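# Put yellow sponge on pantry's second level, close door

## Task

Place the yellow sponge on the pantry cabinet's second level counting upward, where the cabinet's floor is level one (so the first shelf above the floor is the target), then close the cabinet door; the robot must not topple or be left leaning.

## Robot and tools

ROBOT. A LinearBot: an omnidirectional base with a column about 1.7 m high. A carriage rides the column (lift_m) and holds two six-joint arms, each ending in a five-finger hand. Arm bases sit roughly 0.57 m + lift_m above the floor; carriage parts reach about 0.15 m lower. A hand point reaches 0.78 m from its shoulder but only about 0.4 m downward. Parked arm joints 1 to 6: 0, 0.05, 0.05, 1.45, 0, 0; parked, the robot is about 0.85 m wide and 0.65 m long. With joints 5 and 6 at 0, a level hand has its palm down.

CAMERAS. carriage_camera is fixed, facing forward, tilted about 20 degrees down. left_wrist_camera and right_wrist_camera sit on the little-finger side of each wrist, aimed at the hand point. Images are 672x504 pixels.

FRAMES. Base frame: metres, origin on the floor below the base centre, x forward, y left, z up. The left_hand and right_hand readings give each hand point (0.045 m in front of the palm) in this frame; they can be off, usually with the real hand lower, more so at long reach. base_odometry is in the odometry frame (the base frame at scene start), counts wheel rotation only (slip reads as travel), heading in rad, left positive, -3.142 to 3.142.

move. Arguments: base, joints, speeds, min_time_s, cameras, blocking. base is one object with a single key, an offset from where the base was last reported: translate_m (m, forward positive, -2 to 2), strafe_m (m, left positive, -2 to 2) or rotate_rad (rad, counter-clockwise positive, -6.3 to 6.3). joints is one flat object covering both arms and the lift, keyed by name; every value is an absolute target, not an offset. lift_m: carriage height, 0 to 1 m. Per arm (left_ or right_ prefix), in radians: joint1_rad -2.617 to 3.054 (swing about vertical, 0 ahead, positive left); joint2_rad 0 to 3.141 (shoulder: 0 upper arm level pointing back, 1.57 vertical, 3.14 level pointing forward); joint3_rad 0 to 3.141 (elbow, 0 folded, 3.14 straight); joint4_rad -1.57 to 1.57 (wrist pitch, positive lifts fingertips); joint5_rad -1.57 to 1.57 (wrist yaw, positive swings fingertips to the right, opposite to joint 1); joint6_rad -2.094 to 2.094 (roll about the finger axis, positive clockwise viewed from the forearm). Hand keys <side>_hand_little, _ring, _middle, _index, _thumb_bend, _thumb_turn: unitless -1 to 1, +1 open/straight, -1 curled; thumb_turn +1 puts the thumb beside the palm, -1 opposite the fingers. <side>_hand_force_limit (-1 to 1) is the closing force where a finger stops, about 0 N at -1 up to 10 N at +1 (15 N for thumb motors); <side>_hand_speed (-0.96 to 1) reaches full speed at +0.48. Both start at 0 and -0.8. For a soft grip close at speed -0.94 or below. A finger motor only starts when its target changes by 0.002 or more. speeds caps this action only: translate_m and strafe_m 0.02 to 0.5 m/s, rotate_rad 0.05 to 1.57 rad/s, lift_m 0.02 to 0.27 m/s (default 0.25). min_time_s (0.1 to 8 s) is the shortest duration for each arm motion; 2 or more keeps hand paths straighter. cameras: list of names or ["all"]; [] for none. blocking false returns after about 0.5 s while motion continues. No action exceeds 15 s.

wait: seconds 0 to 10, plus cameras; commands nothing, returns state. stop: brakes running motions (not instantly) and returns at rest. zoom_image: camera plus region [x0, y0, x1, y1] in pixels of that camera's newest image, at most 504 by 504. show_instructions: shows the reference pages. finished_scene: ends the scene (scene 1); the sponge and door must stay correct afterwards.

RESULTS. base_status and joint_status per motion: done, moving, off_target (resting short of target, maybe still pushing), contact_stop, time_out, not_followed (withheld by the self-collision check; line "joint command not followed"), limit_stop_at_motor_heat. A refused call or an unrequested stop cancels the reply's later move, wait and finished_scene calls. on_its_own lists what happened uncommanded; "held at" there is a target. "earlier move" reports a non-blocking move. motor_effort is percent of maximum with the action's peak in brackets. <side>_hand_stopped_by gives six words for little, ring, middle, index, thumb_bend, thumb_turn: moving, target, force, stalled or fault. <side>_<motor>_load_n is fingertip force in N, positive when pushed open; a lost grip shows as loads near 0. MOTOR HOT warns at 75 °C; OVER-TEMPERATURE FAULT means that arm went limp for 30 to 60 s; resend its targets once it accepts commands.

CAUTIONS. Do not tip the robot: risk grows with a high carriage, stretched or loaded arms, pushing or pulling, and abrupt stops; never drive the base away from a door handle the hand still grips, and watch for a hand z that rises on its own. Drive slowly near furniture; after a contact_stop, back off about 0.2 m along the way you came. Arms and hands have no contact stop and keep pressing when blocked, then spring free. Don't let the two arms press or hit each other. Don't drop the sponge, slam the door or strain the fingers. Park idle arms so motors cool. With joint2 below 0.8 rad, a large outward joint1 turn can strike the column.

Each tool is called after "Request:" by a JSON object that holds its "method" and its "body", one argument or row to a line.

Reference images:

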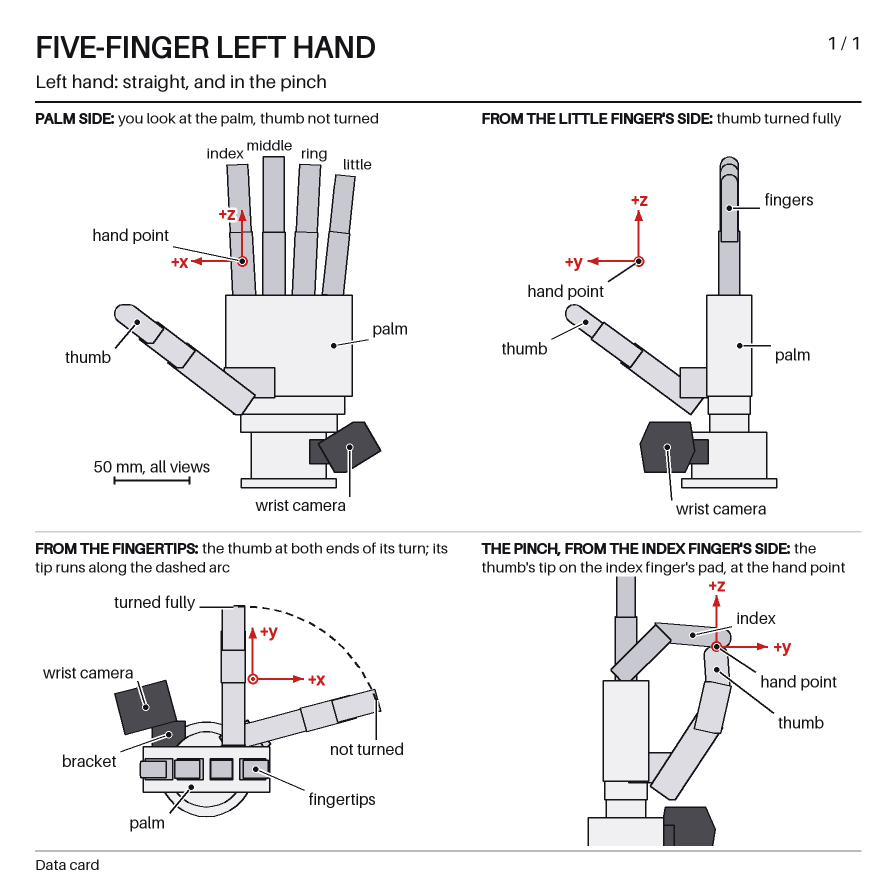

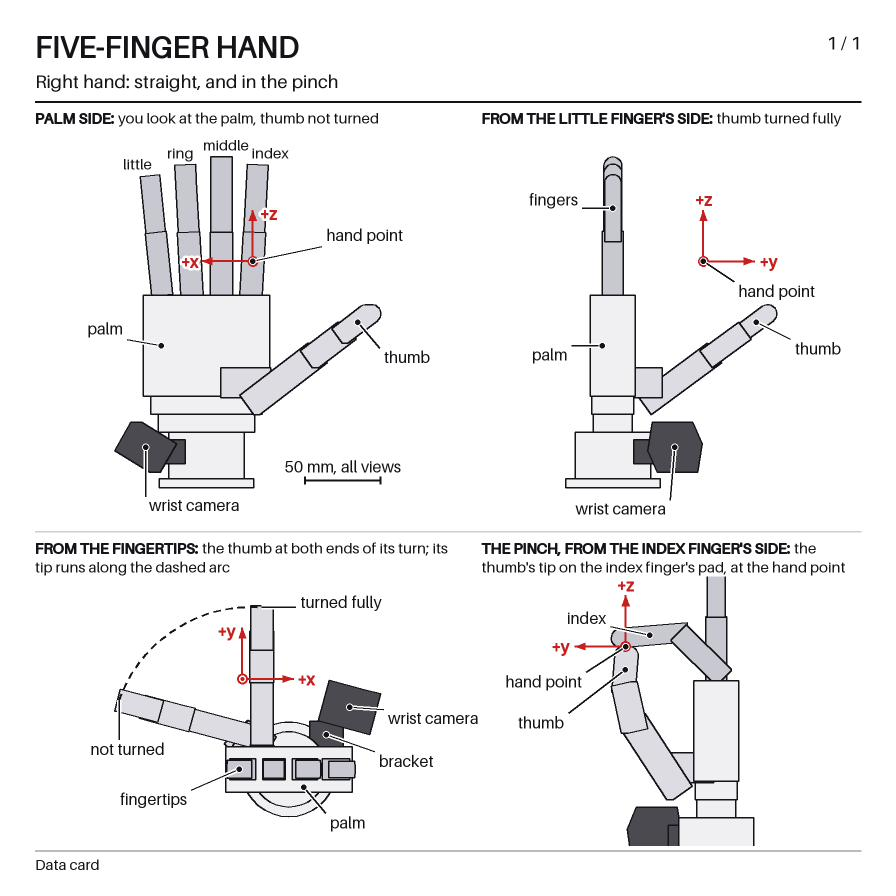

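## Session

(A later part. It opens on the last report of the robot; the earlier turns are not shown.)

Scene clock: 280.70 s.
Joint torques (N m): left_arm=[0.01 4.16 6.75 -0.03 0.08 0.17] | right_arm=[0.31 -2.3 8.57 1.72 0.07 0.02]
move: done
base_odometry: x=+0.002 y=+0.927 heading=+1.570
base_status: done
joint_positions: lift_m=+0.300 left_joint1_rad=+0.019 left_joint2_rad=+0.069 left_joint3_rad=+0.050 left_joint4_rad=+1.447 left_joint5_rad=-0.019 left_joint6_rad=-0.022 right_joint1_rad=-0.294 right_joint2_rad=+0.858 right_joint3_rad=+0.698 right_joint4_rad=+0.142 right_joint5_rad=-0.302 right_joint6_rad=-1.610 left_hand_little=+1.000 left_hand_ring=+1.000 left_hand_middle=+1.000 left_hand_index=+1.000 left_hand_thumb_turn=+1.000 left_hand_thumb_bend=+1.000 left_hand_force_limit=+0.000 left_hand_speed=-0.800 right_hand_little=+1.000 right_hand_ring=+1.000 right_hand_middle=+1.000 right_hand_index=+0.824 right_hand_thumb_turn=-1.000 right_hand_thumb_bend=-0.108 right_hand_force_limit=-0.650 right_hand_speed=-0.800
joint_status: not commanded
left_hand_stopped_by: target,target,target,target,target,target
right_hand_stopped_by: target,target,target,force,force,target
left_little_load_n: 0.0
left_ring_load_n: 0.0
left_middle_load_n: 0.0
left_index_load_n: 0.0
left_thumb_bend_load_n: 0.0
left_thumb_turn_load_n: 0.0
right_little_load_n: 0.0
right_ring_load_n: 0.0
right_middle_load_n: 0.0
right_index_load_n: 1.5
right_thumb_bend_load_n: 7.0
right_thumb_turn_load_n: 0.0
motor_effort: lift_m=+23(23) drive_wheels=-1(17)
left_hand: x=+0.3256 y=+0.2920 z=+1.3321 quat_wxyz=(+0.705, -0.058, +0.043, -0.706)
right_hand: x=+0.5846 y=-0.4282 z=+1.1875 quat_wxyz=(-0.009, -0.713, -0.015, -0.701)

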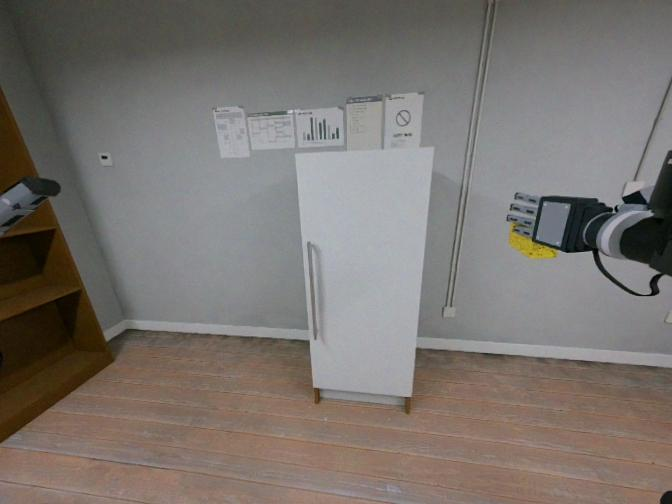

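Request:
{"method": "move", "body": {
  "base": {"rotate_rad": -0.14},
  "joints": {"left_joint1_rad": 0.1, "left_joint2_rad": 1.5, "left_joint3_rad": 0.8, "left_joint4_rad": 0.4, "left_joint5_rad": 0.8, "left_joint6_rad": -0.8},
  "speeds": {"rotate_rad": 0.4},
  "min_time_s": 3
}}

Request:
{"method": "move", "body": {
  "base": {"strafe_m": 0.19},
  "joints": {"left_joint1_rad": -0.05, "left_joint2_rad": 2.9, "left_joint3_rad": 1.55, "left_joint4_rad": 0.98, "left_joint5_rad": 1.52, "left_joint6_rad": -1.24},
  "speeds": {"strafe_m": 0.15},
  "min_time_s": 3,
  "cameras": ["carriage_camera", "left_wrist_camera"]
}}

Request:
{"method": "zoom_image", "body": {
  "camera": "carriage_camera",
  "region": [220, 60, 480, 460]
}}

Scene clock: 304.27 s.
Joint torques (N m): left_arm=[0.75 -5.08 11.22 1.77 0.41 -0.02] | right_arm=[0.32 -2.24 8.59 1.74 0.06 0.04]
move: done
base_odometry: x=+0.002 y=+0.928 heading=+1.430
base_status: done
joint_positions: lift_m=+0.300 left_joint1_rad=+0.092 left_joint2_rad=+1.490 left_joint3_rad=+0.770 left_joint4_rad=+0.418 left_joint5_rad=+0.788 left_joint6_rad=-0.787 right_joint1_rad=-0.295 right_joint2_rad=+0.858 right_joint3_rad=+0.698 right_joint4_rad=+0.142 right_joint5_rad=-0.301 right_joint6_rad=-1.610 left_hand_little=+1.000 left_hand_ring=+1.000 left_hand_middle=+1.000 left_hand_index=+1.000 left_hand_thumb_turn=+1.000 left_hand_thumb_bend=+1.000 left_hand_force_limit=+0.000 left_hand_speed=-0.800 right_hand_little=+1.000 right_hand_ring=+1.000 right_hand_middle=+1.000 right_hand_index=+0.824 right_hand_thumb_turn=-1.000 right_hand_thumb_bend=-0.108 right_hand_force_limit=-0.650 right_hand_speed=-0.800
joint_status: all done
left_hand_stopped_by: target,target,target,target,target,target
right_hand_stopped_by: target,target,target,force,force,target
left_little_load_n: 0.0
left_ring_load_n: 0.0
left_middle_load_n: 0.0
left_index_load_n: 0.0
left_thumb_bend_load_n: 0.0
left_thumb_turn_load_n: -0.5
right_little_load_n: 0.0
right_ring_load_n: 0.0
right_middle_load_n: 0.0
right_index_load_n: 2.0
right_thumb_bend_load_n: 7.0
right_thumb_turn_load_n: 0.0
motor_effort: lift_m=+21(24) drive_wheels=+4(8)
left_hand: x=+0.6145 y=+0.1705 z=+1.0787 quat_wxyz=(-0.048, -0.623, +0.466, -0.627)
right_hand: x=+0.5844 y=-0.4288 z=+1.1875 quat_wxyz=(-0.010, -0.713, -0.014, -0.701)
pictures: none

Scene clock: 307.57 s.
Joint torques (N m): left_arm=[-0.83 -11.28 6.76 1.43 0.47 -0.02] | right_arm=[0.29 -2.29 8.66 1.75 0.06 0.04]
move: done
base_odometry: x=-0.186 y=+0.954 heading=+1.429
base_status: done
joint_positions: lift_m=+0.300 left_joint1_rad=-0.043 left_joint2_rad=+2.884 left_joint3_rad=+1.531 left_joint4_rad=+0.968 left_joint5_rad=+1.508 left_joint6_rad=-1.227 right_joint1_rad=-0.295 right_joint2_rad=+0.858 right_joint3_rad=+0.698 right_joint4_rad=+0.142 right_joint5_rad=-0.301 right_joint6_rad=-1.610 left_hand_little=+1.000 left_hand_ring=+1.000 left_hand_middle=+1.000 left_hand_index=+1.000 left_hand_thumb_turn=+1.000 left_hand_thumb_bend=+1.000 left_hand_force_limit=+0.000 left_hand_speed=-0.800 right_hand_little=+1.000 right_hand_ring=+1.000 right_hand_middle=+1.000 right_hand_index=+0.824 right_hand_thumb_turn=-1.000 right_hand_thumb_bend=-0.108 right_hand_force_limit=-0.650 right_hand_speed=-0.800
joint_status: all done
left_hand_stopped_by: target,target,target,target,target,target
right_hand_stopped_by: target,target,target,force,force,target
left_little_load_n: 0.0
left_ring_load_n: 0.0
left_middle_load_n: 0.0
left_index_load_n: 0.0
left_thumb_bend_load_n: 0.0
left_thumb_turn_load_n: 0.0
right_little_load_n: 0.0
right_ring_load_n: 0.0
right_middle_load_n: 0.0
right_index_load_n: 2.0
right_thumb_bend_load_n: 7.0
right_thumb_turn_load_n: -0.5
motor_effort: lift_m=+21(23) drive_wheels=+5(14)
left_hand: x=+0.6242 y=+0.1032 z=+0.8430 quat_wxyz=(-0.500, -0.520, +0.491, -0.488)
right_hand: x=+0.5844 y=-0.4288 z=+1.1876 quat_wxyz=(-0.010, -0.713, -0.014, -0.701)

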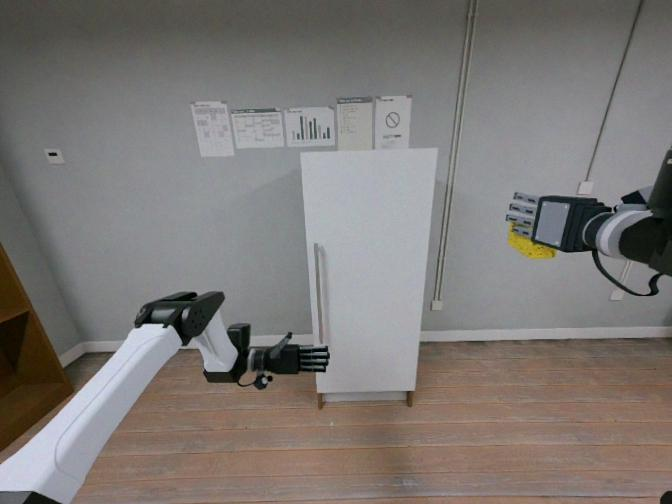

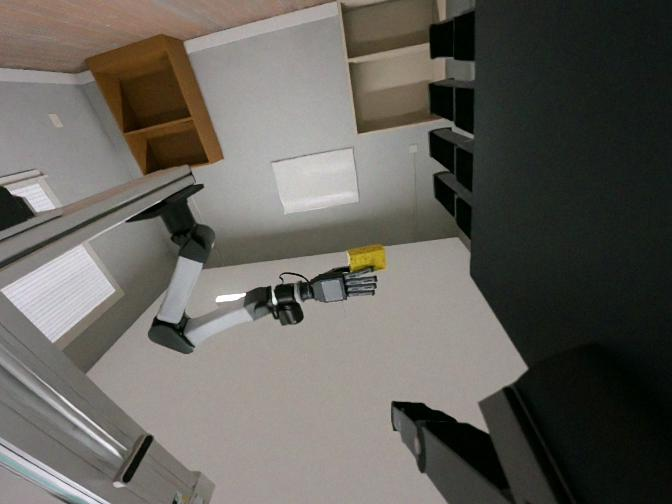

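Scaled by 1.260 from the camera's image (finer frame: 960x720).

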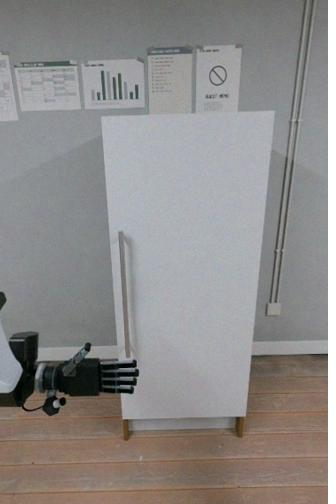

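Request:
{"method": "move", "body": {
  "base": {"strafe_m": 0.11},
  "speeds": {"strafe_m": 0.15}
}}

Request:
{"method": "move", "body": {
  "base": {"translate_m": 0.38},
  "speeds": {"translate_m": 0.12},
  "cameras": ["carriage_camera", "left_wrist_camera"]
}}

Request:
{"method": "zoom_image", "body": {
  "camera": "carriage_camera",
  "region": [220, 240, 440, 460]
}}

Scene clock: 316.43 s.
Joint torques (N m): left_arm=[-0.16 -11.47 6.57 1.43 0.48 -0.01] | right_arm=[0.34 -2.17 8.54 1.74 0.06 0.05]
move: done
base_odometry: x=-0.295 y=+0.970 heading=+1.428
base_status: done
joint_positions: lift_m=+0.300 left_joint1_rad=-0.048 left_joint2_rad=+2.884 left_joint3_rad=+1.531 left_joint4_rad=+0.971 left_joint5_rad=+1.511 left_joint6_rad=-1.228 right_joint1_rad=-0.295 right_joint2_rad=+0.858 right_joint3_rad=+0.698 right_joint4_rad=+0.142 right_joint5_rad=-0.300 right_joint6_rad=-1.610 left_hand_little=+1.000 left_hand_ring=+1.000 left_hand_middle=+1.000 left_hand_index=+1.000 left_hand_thumb_turn=+1.000 left_hand_thumb_bend=+1.000 left_hand_force_limit=+0.000 left_hand_speed=-0.800 right_hand_little=+1.000 right_hand_ring=+1.000 right_hand_middle=+1.000 right_hand_index=+0.824 right_hand_thumb_turn=-1.000 right_hand_thumb_bend=-0.108 right_hand_force_limit=-0.650 right_hand_speed=-0.800
joint_status: not commanded
left_hand_stopped_by: target,target,target,target,target,target
right_hand_stopped_by: target,target,target,force,force,target
left_little_load_n: 0.0
left_ring_load_n: 0.0
left_middle_load_n: 0.0
left_index_load_n: 0.0
left_thumb_bend_load_n: 0.0
left_thumb_turn_load_n: 0.0
right_little_load_n: 0.0
right_ring_load_n: 0.0
right_middle_load_n: 0.0
right_index_load_n: 1.5
right_thumb_bend_load_n: 7.5
right_thumb_turn_load_n: 0.0
motor_effort: lift_m=+22(22) drive_wheels=-2(14)
left_hand: x=+0.6226 y=+0.1012 z=+0.8433 quat_wxyz=(-0.502, -0.517, +0.494, -0.487)
right_hand: x=+0.5844 y=-0.4289 z=+1.1875 quat_wxyz=(-0.010, -0.713, -0.014, -0.701)
pictures: none

Scene clock: 320.37 s.
Joint torques (N m): left_arm=[-0.24 -11.32 6.52 1.36 0.47 0.02] | right_arm=[0.28 -2.09 8.54 1.75 0.06 0.03]
move: done
base_odometry: x=-0.241 y=+1.346 heading=+1.429
base_status: done
joint_positions: lift_m=+0.300 left_joint1_rad=-0.048 left_joint2_rad=+2.885 left_joint3_rad=+1.531 left_joint4_rad=+0.972 left_joint5_rad=+1.512 left_joint6_rad=-1.228 right_joint1_rad=-0.295 right_joint2_rad=+0.857 right_joint3_rad=+0.698 right_joint4_rad=+0.142 right_joint5_rad=-0.300 right_joint6_rad=-1.610 left_hand_little=+1.000 left_hand_ring=+1.000 left_hand_middle=+1.000 left_hand_index=+1.000 left_hand_thumb_turn=+1.000 left_hand_thumb_bend=+1.000 left_hand_force_limit=+0.000 left_hand_speed=-0.800 right_hand_little=+1.000 right_hand_ring=+1.000 right_hand_middle=+1.000 right_hand_index=+0.824 right_hand_thumb_turn=-1.000 right_hand_thumb_bend=-0.108 right_hand_force_limit=-0.650 right_hand_speed=-0.800
joint_status: not commanded
left_hand_stopped_by: target,target,target,target,target,target
right_hand_stopped_by: target,target,target,force,force,target
left_little_load_n: 0.0
left_ring_load_n: 0.0
left_middle_load_n: 0.0
left_index_load_n: 0.0
left_thumb_bend_load_n: 0.0
left_thumb_turn_load_n: 0.0
right_little_load_n: 0.0
right_ring_load_n: 0.0
right_middle_load_n: 0.0
right_index_load_n: 1.5
right_thumb_bend_load_n: 7.0
right_thumb_turn_load_n: 0.0
motor_effort: lift_m=+21(23) drive_wheels=-1(11)
left_hand: x=+0.6222 y=+0.1013 z=+0.8432 quat_wxyz=(-0.503, -0.517, +0.494, -0.486)
right_hand: x=+0.5842 y=-0.4288 z=+1.1878 quat_wxyz=(-0.010, -0.713, -0.014, -0.701)

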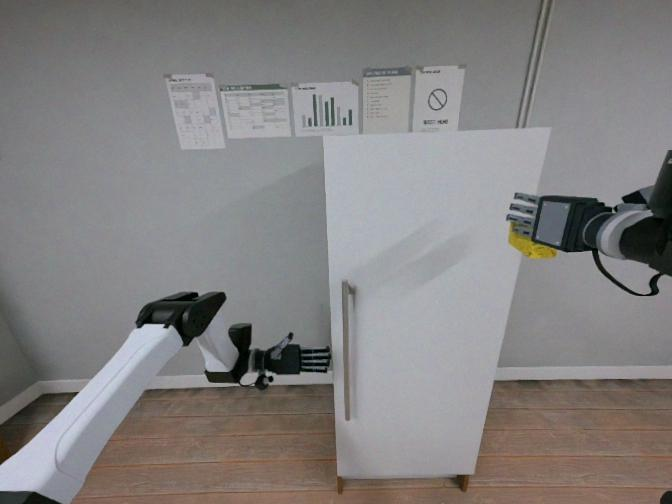

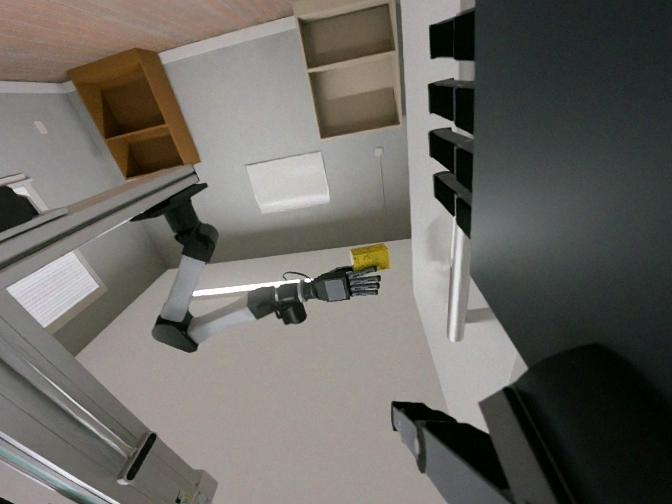

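Scaled by 2.291 from the camera's image (finer frame: 960x720).

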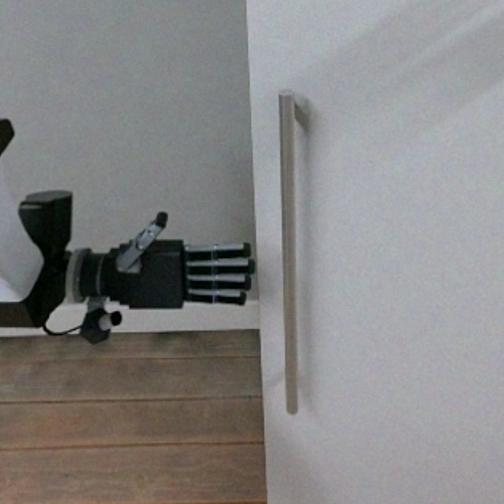

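Request:
{"method": "move", "body": {
  "base": {"translate_m": 0.09},
  "speeds": {"translate_m": 0.06},
  "cameras": ["carriage_camera", "left_wrist_camera"]
}}

Request:
{"method": "zoom_image", "body": {
  "camera": "carriage_camera",
  "region": [270, 290, 390, 410]
}}

Request:
{"method": "zoom_image", "body": {
  "camera": "left_wrist_camera",
  "region": [380, 0, 580, 440]
}}

Scene clock: 332.13 s.
Joint torques (N m): left_arm=[-0.23 -11.34 6.41 1.41 0.31 -0.03] | right_arm=[0.43 -0.79 8.5 1.74 0.07 0.02]
move: done
base_odometry: x=-0.229 y=+1.435 heading=+1.429
base_status: done
joint_positions: lift_m=+0.300 left_joint1_rad=-0.048 left_joint2_rad=+2.886 left_joint3_rad=+1.533 left_joint4_rad=+0.972 left_joint5_rad=+1.525 left_joint6_rad=-1.228 right_joint1_rad=-0.296 right_joint2_rad=+0.844 right_joint3_rad=+0.698 right_joint4_rad=+0.140 right_joint5_rad=-0.300 right_joint6_rad=-1.610 left_hand_little=+1.000 left_hand_ring=+1.000 left_hand_middle=+1.000 left_hand_index=+1.000 left_hand_thumb_turn=+1.000 left_hand_thumb_bend=+1.000 left_hand_force_limit=+0.000 left_hand_speed=-0.800 right_hand_little=+1.000 right_hand_ring=+1.000 right_hand_middle=+1.000 right_hand_index=+0.825 right_hand_thumb_turn=-1.000 right_hand_thumb_bend=-0.108 right_hand_force_limit=-0.650 right_hand_speed=-0.800
joint_status: not commanded
left_hand_stopped_by: target,target,target,target,target,target
right_hand_stopped_by: target,target,target,force,force,target
left_little_load_n: 0.0
left_ring_load_n: 0.0
left_middle_load_n: 0.0
left_index_load_n: 0.0
left_thumb_bend_load_n: 0.0
left_thumb_turn_load_n: -0.5
right_little_load_n: 0.0
right_ring_load_n: 0.0
right_middle_load_n: 0.0
right_index_load_n: 3.5
right_thumb_bend_load_n: 8.0
right_thumb_turn_load_n: -0.5
motor_effort: lift_m=+21(23) drive_wheels=+4(11)
left_hand: x=+0.6202 y=+0.1021 z=+0.8439 quat_wxyz=(-0.506, -0.512, +0.496, -0.485)
right_hand: x=+0.5818 y=-0.4285 z=+1.1919 quat_wxyz=(-0.012, -0.709, -0.015, -0.705)

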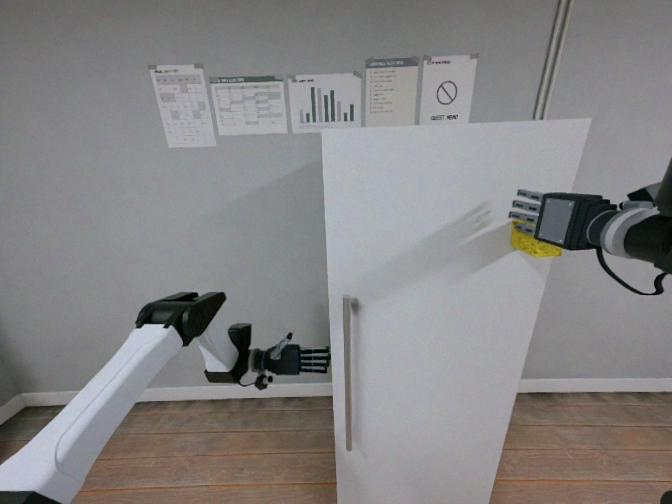

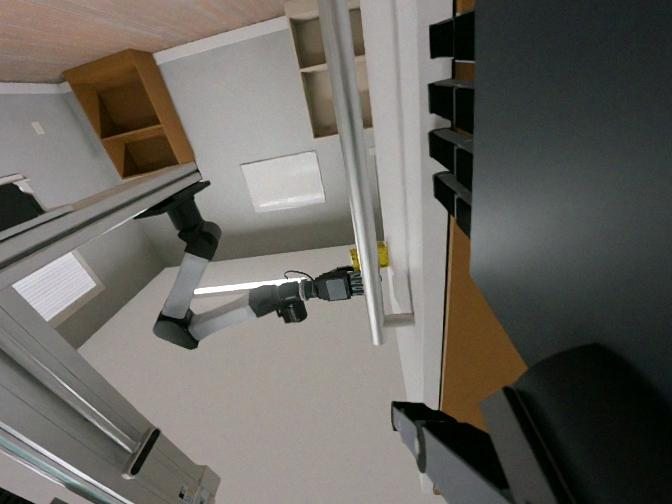

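Scaled by 4.200 from the camera's image (finer frame: 960x720).

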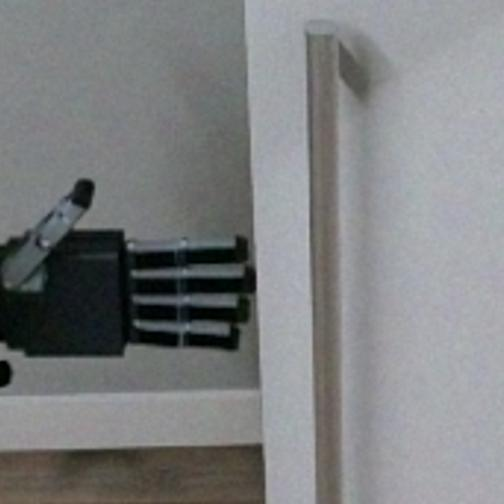

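Scaled by 1.145 from the camera's image (finer frame: 960x720).

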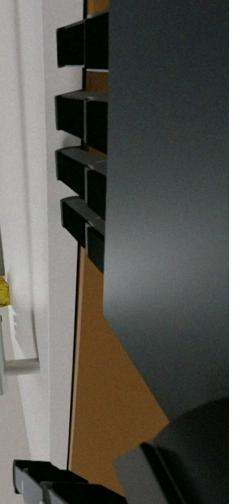

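Request:
{"method": "zoom_image", "body": {
  "camera": "left_wrist_camera",
  "region": [260, 200, 440, 360]
}}

Request:
{"method": "zoom_image", "body": {
  "camera": "carriage_camera",
  "region": [450, 150, 630, 290]
}}

Request:
{"method": "move", "body": {
  "cameras": ["right_wrist_camera"]
}}

Scaled by 2.800 from the camera's image (finer frame: 960x720).

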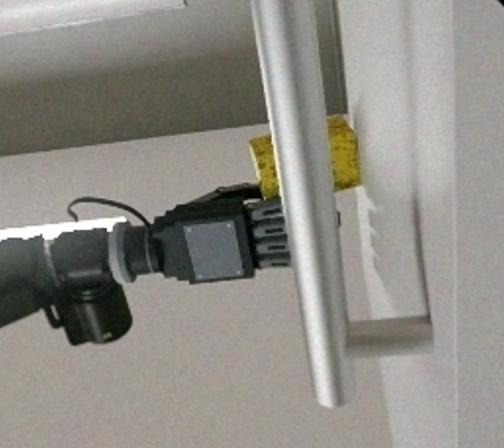

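Scaled by 2.800 from the camera's image (finer frame: 960x720).

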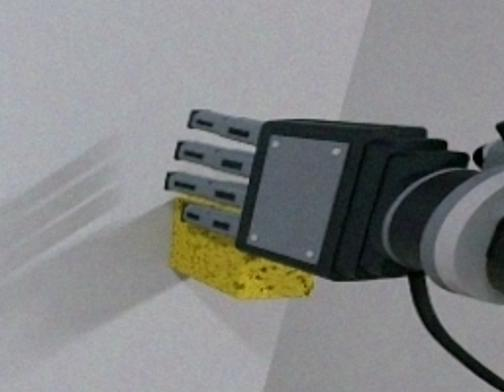

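Scene clock: 341.40 s.
Joint torques (N m): left_arm=[-0.02 -11.44 6.35 1.38 0.35 -0.05] | right_arm=[0.42 -0.87 8.5 1.73 0.05 0.03]
base_odometry: x=-0.229 y=+1.435 heading=+1.429
base_status: done
joint_positions: lift_m=+0.300 left_joint1_rad=-0.048 left_joint2_rad=+2.886 left_joint3_rad=+1.533 left_joint4_rad=+0.972 left_joint5_rad=+1.525 left_joint6_rad=-1.228 right_joint1_rad=-0.296 right_joint2_rad=+0.844 right_joint3_rad=+0.698 right_joint4_rad=+0.140 right_joint5_rad=-0.300 right_joint6_rad=-1.610 left_hand_little=+1.000 left_hand_ring=+1.000 left_hand_middle=+1.000 left_hand_index=+1.000 left_hand_thumb_turn=+1.000 left_hand_thumb_bend=+1.000 left_hand_force_limit=+0.000 left_hand_speed=-0.800 right_hand_little=+1.000 right_hand_ring=+1.000 right_hand_middle=+1.000 right_hand_index=+0.825 right_hand_thumb_turn=-1.000 right_hand_thumb_bend=-0.108 right_hand_force_limit=-0.650 right_hand_speed=-0.800
joint_status: not commanded
left_hand_stopped_by: target,target,target,target,target,target
right_hand_stopped_by: target,target,target,force,force,target
left_little_load_n: 0.0
left_ring_load_n: 0.0
left_middle_load_n: 0.0
left_index_load_n: 0.0
left_thumb_bend_load_n: 0.0
left_thumb_turn_load_n: 0.0
right_little_load_n: 0.0
right_ring_load_n: 0.0
right_middle_load_n: 0.0
right_index_load_n: 3.5
right_thumb_bend_load_n: 8.0
right_thumb_turn_load_n: -0.5
motor_effort: lift_m=+22(23) drive_wheels=+4(11)
left_hand: x=+0.6202 y=+0.1021 z=+0.8439 quat_wxyz=(-0.506, -0.512, +0.496, -0.485) (m; base frame)
right_hand: x=+0.5818 y=-0.4285 z=+1.1919 quat_wxyz=(-0.012, -0.709, -0.015, -0.705) (m; base frame)
pictures: right_wrist_camera

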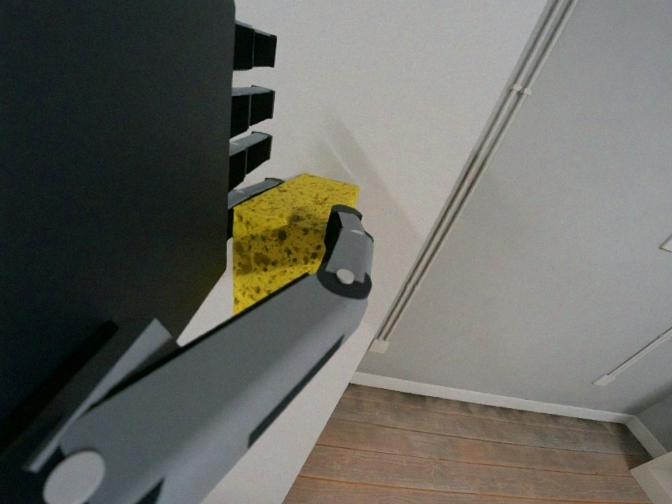

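Request:
{"method": "move", "body": {
  "base": {"translate_m": -0.10},
  "speeds": {"translate_m": 0.06}
}}

Request:
{"method": "move", "body": {
  "joints": {"right_joint1_rad": -0.2, "right_joint2_rad": 0.45, "right_joint3_rad": 0.45, "right_joint4_rad": 1.0},
  "min_time_s": 2.5,
  "cameras": ["carriage_camera", "right_wrist_camera", "left_wrist_camera"]
}}

Scene clock: 367.17 s.
Joint torques (N m): left_arm=[-0.13 -11.43 6.39 1.43 0.32 -0.01] | right_arm=[0.42 -0.9 8.62 1.76 0.04 0.04]
move: done
base_odometry: x=-0.243 y=+1.336 heading=+1.429
base_status: done
joint_positions: lift_m=+0.300 left_joint1_rad=-0.048 left_joint2_rad=+2.886 left_joint3_rad=+1.533 left_joint4_rad=+0.972 left_joint5_rad=+1.524 left_joint6_rad=-1.228 right_joint1_rad=-0.296 right_joint2_rad=+0.844 right_joint3_rad=+0.698 right_joint4_rad=+0.142 right_joint5_rad=-0.299 right_joint6_rad=-1.610 left_hand_little=+1.000 left_hand_ring=+1.000 left_hand_middle=+1.000 left_hand_index=+1.000 left_hand_thumb_turn=+1.000 left_hand_thumb_bend=+1.000 left_hand_force_limit=+0.000 left_hand_speed=-0.800 right_hand_little=+1.000 right_hand_ring=+1.000 right_hand_middle=+1.000 right_hand_index=+0.825 right_hand_thumb_turn=-1.000 right_hand_thumb_bend=-0.108 right_hand_force_limit=-0.650 right_hand_speed=-0.800
joint_status: not commanded
left_hand_stopped_by: target,target,target,target,target,target
right_hand_stopped_by: target,target,target,force,force,target
left_little_load_n: 0.0
left_ring_load_n: 0.0
left_middle_load_n: 0.0
left_index_load_n: 0.0
left_thumb_bend_load_n: 0.0
left_thumb_turn_load_n: 0.0
right_little_load_n: 0.0
right_ring_load_n: 0.0
right_middle_load_n: 0.0
right_index_load_n: 4.0
right_thumb_bend_load_n: 7.5
right_thumb_turn_load_n: 0.0
motor_effort: lift_m=+21(22) drive_wheels=-1(9)
left_hand: x=+0.6203 y=+0.1021 z=+0.8439 quat_wxyz=(-0.506, -0.512, +0.496, -0.485)
right_hand: x=+0.5818 y=-0.4287 z=+1.1923 quat_wxyz=(-0.012, -0.709, -0.014, -0.705)
pictures: none

Scene clock: 369.97 s.
Joint torques (N m): left_arm=[-0.02 -11.47 6.35 1.37 0.35 -0.02] | right_arm=[1.44 0.73 6.17 0.78 0.23 0.05]
move: done
base_odometry: x=-0.243 y=+1.336 heading=+1.429
base_status: not commanded
joint_positions: lift_m=+0.300 left_joint1_rad=-0.048 left_joint2_rad=+2.886 left_joint3_rad=+1.533 left_joint4_rad=+0.972 left_joint5_rad=+1.524 left_joint6_rad=-1.228 right_joint1_rad=-0.209 right_joint2_rad=+0.460 right_joint3_rad=+0.457 right_joint4_rad=+0.979 right_joint5_rad=-0.299 right_joint6_rad=-1.610 left_hand_little=+1.000 left_hand_ring=+1.000 left_hand_middle=+1.000 left_hand_index=+1.000 left_hand_thumb_turn=+1.000 left_hand_thumb_bend=+1.000 left_hand_force_limit=+0.000 left_hand_speed=-0.800 right_hand_little=+1.000 right_hand_ring=+1.000 right_hand_middle=+1.000 right_hand_index=+0.825 right_hand_thumb_turn=-1.000 right_hand_thumb_bend=-0.108 right_hand_force_limit=-0.650 right_hand_speed=-0.800
joint_status: all done
left_hand_stopped_by: target,target,target,target,target,target
right_hand_stopped_by: target,target,target,force,force,target
left_little_load_n: 0.0
left_ring_load_n: 0.0
left_middle_load_n: 0.0
left_index_load_n: 0.0
left_thumb_bend_load_n: 0.0
left_thumb_turn_load_n: 0.0
right_little_load_n: 0.0
right_ring_load_n: 0.5
right_middle_load_n: 0.0
right_index_load_n: 4.0
right_thumb_bend_load_n: 8.0
right_thumb_turn_load_n: -0.5
motor_effort: lift_m=+20(23) drive_wheels=-1(2)
left_hand: x=+0.6203 y=+0.1021 z=+0.8439 quat_wxyz=(-0.506, -0.512, +0.496, -0.485)
right_hand: x=+0.4281 y=-0.3628 z=+1.3918 quat_wxyz=(-0.073, -0.301, -0.118, -0.944)
pictures: carriage_camera, left_wrist_camera, right_wrist_camera

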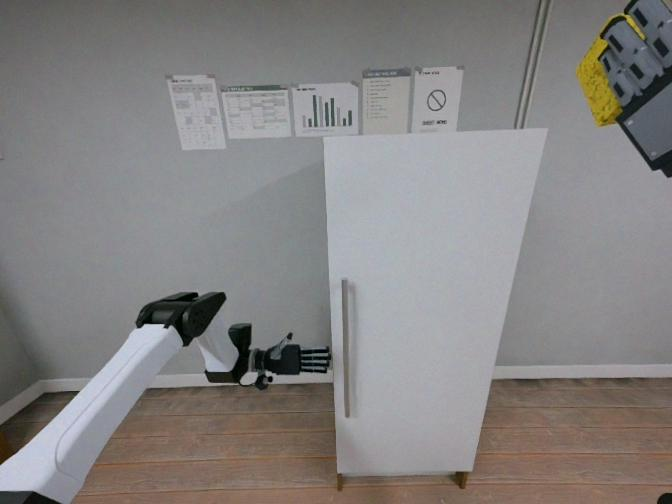

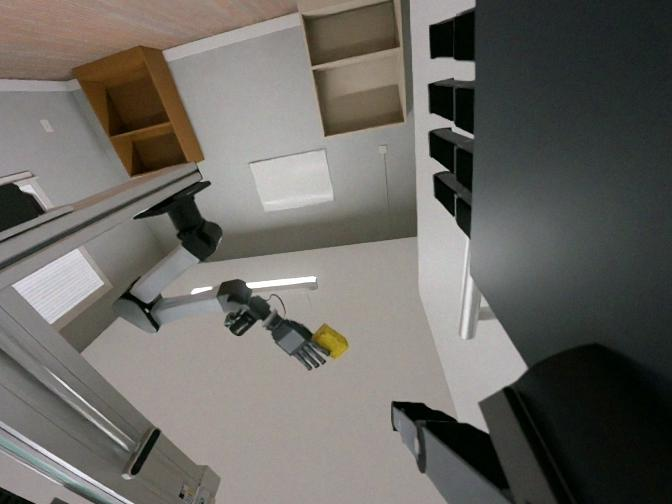

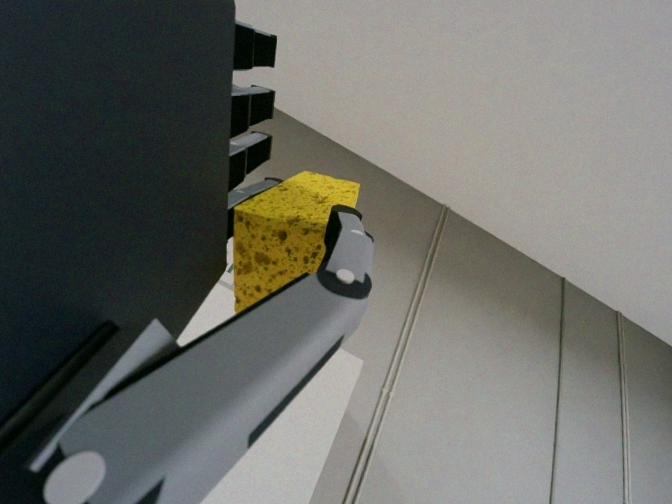

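Request:
{"method": "move", "body": {
  "base": {"strafe_m": -0.024},
  "speeds": {"strafe_m": 0.05}
}}

Request:
{"method": "move", "body": {
  "base": {"translate_m": 0.045},
  "speeds": {"translate_m": 0.04},
  "cameras": ["carriage_camera", "left_wrist_camera"]
}}

Request:
{"method": "zoom_image", "body": {
  "camera": "carriage_camera",
  "region": [270, 290, 390, 410]
}}

Request:
{"method": "zoom_image", "body": {
  "camera": "left_wrist_camera",
  "region": [350, 100, 550, 400]
}}

Scene clock: 375.90 s.
Joint torques (N m): left_arm=[-0.14 -11.32 6.45 1.33 0.33 0.01] | right_arm=[1.43 0.83 6.28 0.73 0.25 0.06]
move: done
base_odometry: x=-0.219 y=+1.333 heading=+1.429
base_status: done
joint_positions: lift_m=+0.300 left_joint1_rad=-0.049 left_joint2_rad=+2.886 left_joint3_rad=+1.533 left_joint4_rad=+0.972 left_joint5_rad=+1.524 left_joint6_rad=-1.228 right_joint1_rad=-0.209 right_joint2_rad=+0.460 right_joint3_rad=+0.457 right_joint4_rad=+0.986 right_joint5_rad=-0.299 right_joint6_rad=-1.610 left_hand_little=+1.000 left_hand_ring=+1.000 left_hand_middle=+1.000 left_hand_index=+1.000 left_hand_thumb_turn=+1.000 left_hand_thumb_bend=+1.000 left_hand_force_limit=+0.000 left_hand_speed=-0.800 right_hand_little=+1.000 right_hand_ring=+1.000 right_hand_middle=+1.000 right_hand_index=+0.825 right_hand_thumb_turn=-1.000 right_hand_thumb_bend=-0.108 right_hand_force_limit=-0.650 right_hand_speed=-0.800
joint_status: not commanded
left_hand_stopped_by: target,target,target,target,target,target
right_hand_stopped_by: target,target,target,force,force,target
left_little_load_n: 0.0
left_ring_load_n: 0.0
left_middle_load_n: 0.0
left_index_load_n: 0.0
left_thumb_bend_load_n: 0.0
left_thumb_turn_load_n: 0.0
right_little_load_n: 0.0
right_ring_load_n: 0.0
right_middle_load_n: 0.0
right_index_load_n: 4.0
right_thumb_bend_load_n: 7.5
right_thumb_turn_load_n: -0.5
motor_effort: lift_m=+21(24) drive_wheels=+3(8)
left_hand: x=+0.6201 y=+0.1018 z=+0.8439 quat_wxyz=(-0.506, -0.512, +0.496, -0.485)
right_hand: x=+0.4268 y=-0.3625 z=+1.3928 quat_wxyz=(-0.074, -0.298, -0.118, -0.944)
pictures: none

Scene clock: 377.57 s.
Joint torques (N m): left_arm=[-0.16 -11.43 6.39 1.43 0.33 0.02] | right_arm=[1.46 0.84 6.16 0.71 0.22 0.05]
move: done
base_odometry: x=-0.213 y=+1.378 heading=+1.429
base_status: done
joint_positions: lift_m=+0.300 left_joint1_rad=-0.049 left_joint2_rad=+2.886 left_joint3_rad=+1.533 left_joint4_rad=+0.973 left_joint5_rad=+1.524 left_joint6_rad=-1.228 right_joint1_rad=-0.209 right_joint2_rad=+0.460 right_joint3_rad=+0.457 right_joint4_rad=+0.989 right_joint5_rad=-0.299 right_joint6_rad=-1.610 left_hand_little=+1.000 left_hand_ring=+1.000 left_hand_middle=+1.000 left_hand_index=+1.000 left_hand_thumb_turn=+1.000 left_hand_thumb_bend=+1.000 left_hand_force_limit=+0.000 left_hand_speed=-0.800 right_hand_little=+1.000 right_hand_ring=+1.000 right_hand_middle=+1.000 right_hand_index=+0.825 right_hand_thumb_turn=-1.000 right_hand_thumb_bend=-0.108 right_hand_force_limit=-0.650 right_hand_speed=-0.800
joint_status: not commanded
left_hand_stopped_by: target,target,target,target,target,target
right_hand_stopped_by: target,target,target,force,force,target
left_little_load_n: 0.0
left_ring_load_n: 0.0
left_middle_load_n: 0.0
left_index_load_n: 0.0
left_thumb_bend_load_n: 0.0
left_thumb_turn_load_n: -0.5
right_little_load_n: 0.0
right_ring_load_n: 0.0
right_middle_load_n: 0.0
right_index_load_n: 4.0
right_thumb_bend_load_n: 7.5
right_thumb_turn_load_n: -0.5
motor_effort: lift_m=+21(22) drive_wheels=-1(12)
left_hand: x=+0.6201 y=+0.1018 z=+0.8439 quat_wxyz=(-0.506, -0.512, +0.496, -0.485)
right_hand: x=+0.4263 y=-0.3624 z=+1.3932 quat_wxyz=(-0.074, -0.297, -0.118, -0.945)

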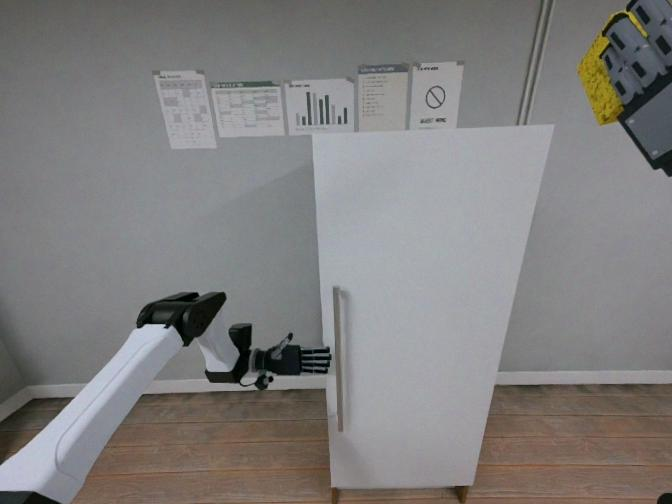

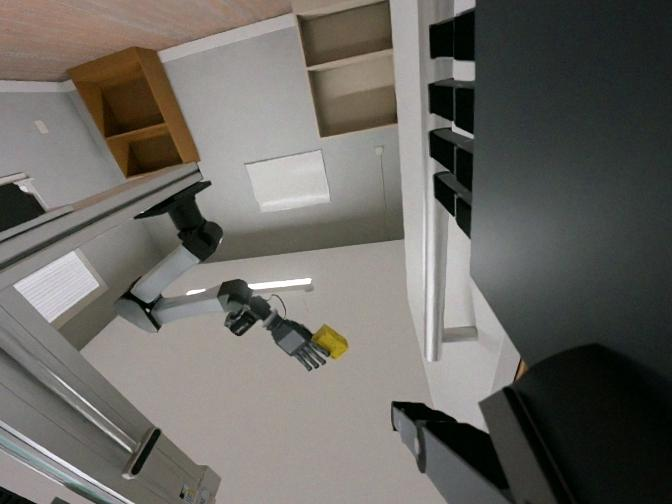

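Scaled by 4.200 from the camera's image (finer frame: 960x720).

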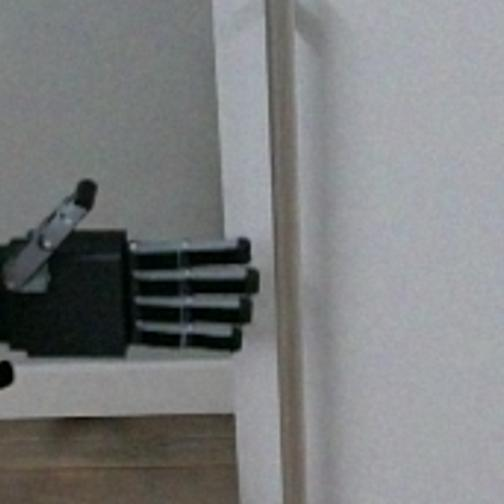

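Scaled by 1.680 from the camera's image (finer frame: 960x720).

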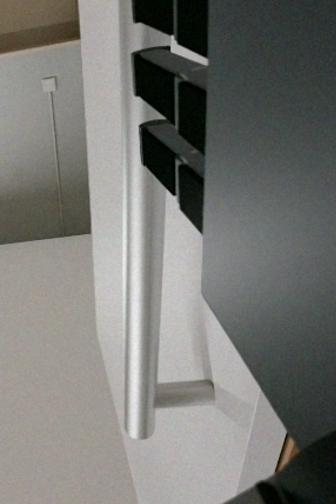

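Request:
{"method": "move", "body": {
  "base": {"translate_m": 0.015},
  "speeds": {"translate_m": 0.03},
  "cameras": ["left_wrist_camera"]
}}

Request:
{"method": "zoom_image", "body": {
  "camera": "left_wrist_camera",
  "region": [350, 100, 550, 400]
}}

Scene clock: 383.03 s.
Joint torques (N m): left_arm=[-0.09 -11.43 6.61 1.4 0.35 -0.01] | right_arm=[1.46 1.02 6.28 0.67 0.23 0.04]
move: done
base_odometry: x=-0.210 y=+1.393 heading=+1.428
base_status: done
joint_positions: lift_m=+0.300 left_joint1_rad=-0.049 left_joint2_rad=+2.886 left_joint3_rad=+1.533 left_joint4_rad=+0.974 left_joint5_rad=+1.524 left_joint6_rad=-1.228 right_joint1_rad=-0.209 right_joint2_rad=+0.458 right_joint3_rad=+0.455 right_joint4_rad=+0.993 right_joint5_rad=-0.299 right_joint6_rad=-1.610 left_hand_little=+1.000 left_hand_ring=+1.000 left_hand_middle=+1.000 left_hand_index=+1.000 left_hand_thumb_turn=+1.000 left_hand_thumb_bend=+1.000 left_hand_force_limit=+0.000 left_hand_speed=-0.800 right_hand_little=+1.000 right_hand_ring=+1.000 right_hand_middle=+1.000 right_hand_index=+0.825 right_hand_thumb_turn=-1.000 right_hand_thumb_bend=-0.108 right_hand_force_limit=-0.650 right_hand_speed=-0.800
joint_status: not commanded
left_hand_stopped_by: target,target,target,target,target,target
right_hand_stopped_by: target,target,target,force,force,target
left_little_load_n: 0.0
left_ring_load_n: 0.0
left_middle_load_n: 0.0
left_index_load_n: 0.0
left_thumb_bend_load_n: 0.0
left_thumb_turn_load_n: 0.0
right_little_load_n: 0.0
right_ring_load_n: -0.5
right_middle_load_n: 0.0
right_index_load_n: 4.0
right_thumb_bend_load_n: 8.0
right_thumb_turn_load_n: -0.5
motor_effort: lift_m=+21(23) drive_wheels=-1(10)
left_hand: x=+0.6201 y=+0.1018 z=+0.8439 quat_wxyz=(-0.506, -0.512, +0.496, -0.485)
right_hand: x=+0.4250 y=-0.3621 z=+1.3938 quat_wxyz=(-0.075, -0.294, -0.118, -0.945)

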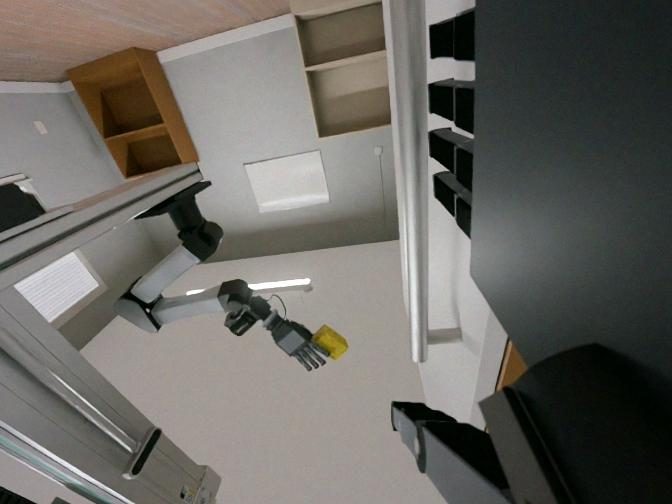

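Scaled by 1.680 from the camera's image (finer frame: 960x720).

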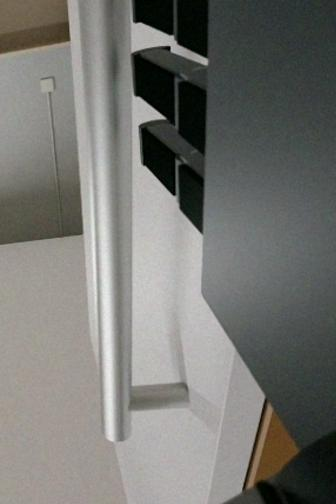

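Request:
{"method": "move", "body": {
  "base": {"strafe_m": -0.035},
  "speeds": {"strafe_m": 0.04},
  "cameras": ["left_wrist_camera", "carriage_camera"]
}}

Request:
{"method": "zoom_image", "body": {
  "camera": "left_wrist_camera",
  "region": [350, 100, 550, 400]
}}

Request:
{"method": "zoom_image", "body": {
  "camera": "carriage_camera",
  "region": [270, 290, 390, 410]
}}

Scene clock: 387.53 s.
Joint torques (N m): left_arm=[-0.23 -11.52 6.31 1.37 0.48 -0.05] | right_arm=[1.47 1.01 6.31 0.67 0.24 0.05]
move: done
base_odometry: x=-0.176 y=+1.388 heading=+1.429
base_status: done
joint_positions: lift_m=+0.300 left_joint1_rad=-0.048 left_joint2_rad=+2.886 left_joint3_rad=+1.533 left_joint4_rad=+0.976 left_joint5_rad=+1.509 left_joint6_rad=-1.228 right_joint1_rad=-0.209 right_joint2_rad=+0.458 right_joint3_rad=+0.455 right_joint4_rad=+0.993 right_joint5_rad=-0.300 right_joint6_rad=-1.610 left_hand_little=+1.000 left_hand_ring=+1.000 left_hand_middle=+1.000 left_hand_index=+1.000 left_hand_thumb_turn=+1.000 left_hand_thumb_bend=+1.000 left_hand_force_limit=+0.000 left_hand_speed=-0.800 right_hand_little=+1.000 right_hand_ring=+1.000 right_hand_middle=+1.000 right_hand_index=+0.825 right_hand_thumb_turn=-1.000 right_hand_thumb_bend=-0.108 right_hand_force_limit=-0.650 right_hand_speed=-0.800
joint_status: not commanded
left_hand_stopped_by: target,target,target,target,target,target
right_hand_stopped_by: target,target,target,force,force,target
left_little_load_n: 0.0
left_ring_load_n: 0.5
left_middle_load_n: 0.0
left_index_load_n: 0.0
left_thumb_bend_load_n: 0.0
left_thumb_turn_load_n: 0.0
right_little_load_n: 0.0
right_ring_load_n: 0.0
right_middle_load_n: 0.0
right_index_load_n: 4.0
right_thumb_bend_load_n: 8.0
right_thumb_turn_load_n: -0.5
motor_effort: lift_m=+21(23) drive_wheels=+0(9)
left_hand: x=+0.6232 y=+0.1012 z=+0.8428 quat_wxyz=(-0.500, -0.517, +0.494, -0.488)
right_hand: x=+0.4250 y=-0.3621 z=+1.3938 quat_wxyz=(-0.075, -0.294, -0.119, -0.945)
pictures: carriage_camera, left_wrist_camera

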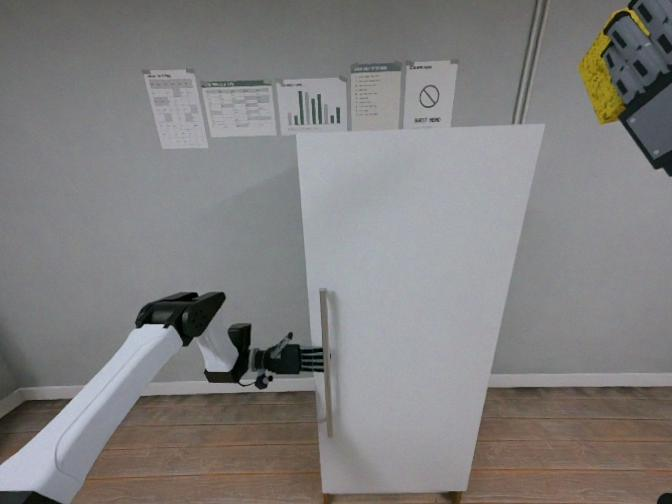

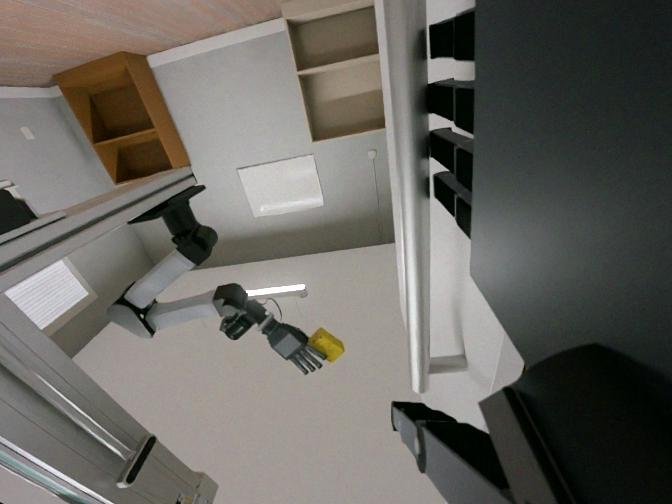

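Scaled by 1.680 from the camera's image (finer frame: 960x720).

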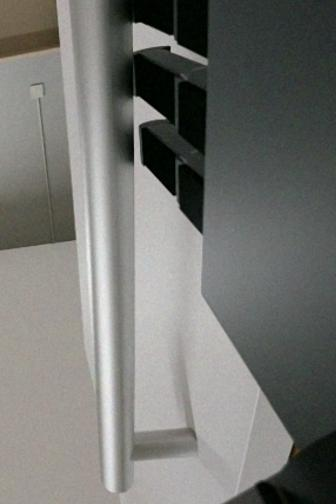

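Scaled by 4.200 from the camera's image (finer frame: 960x720).

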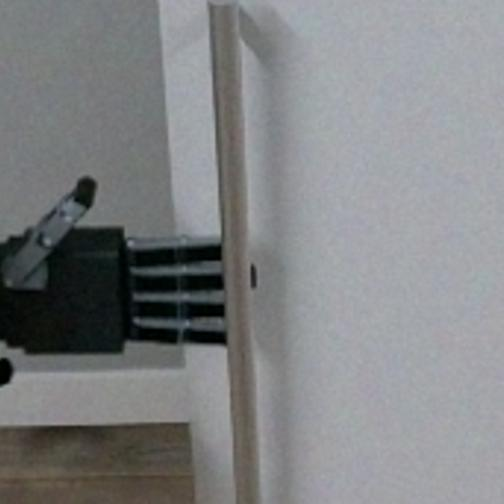

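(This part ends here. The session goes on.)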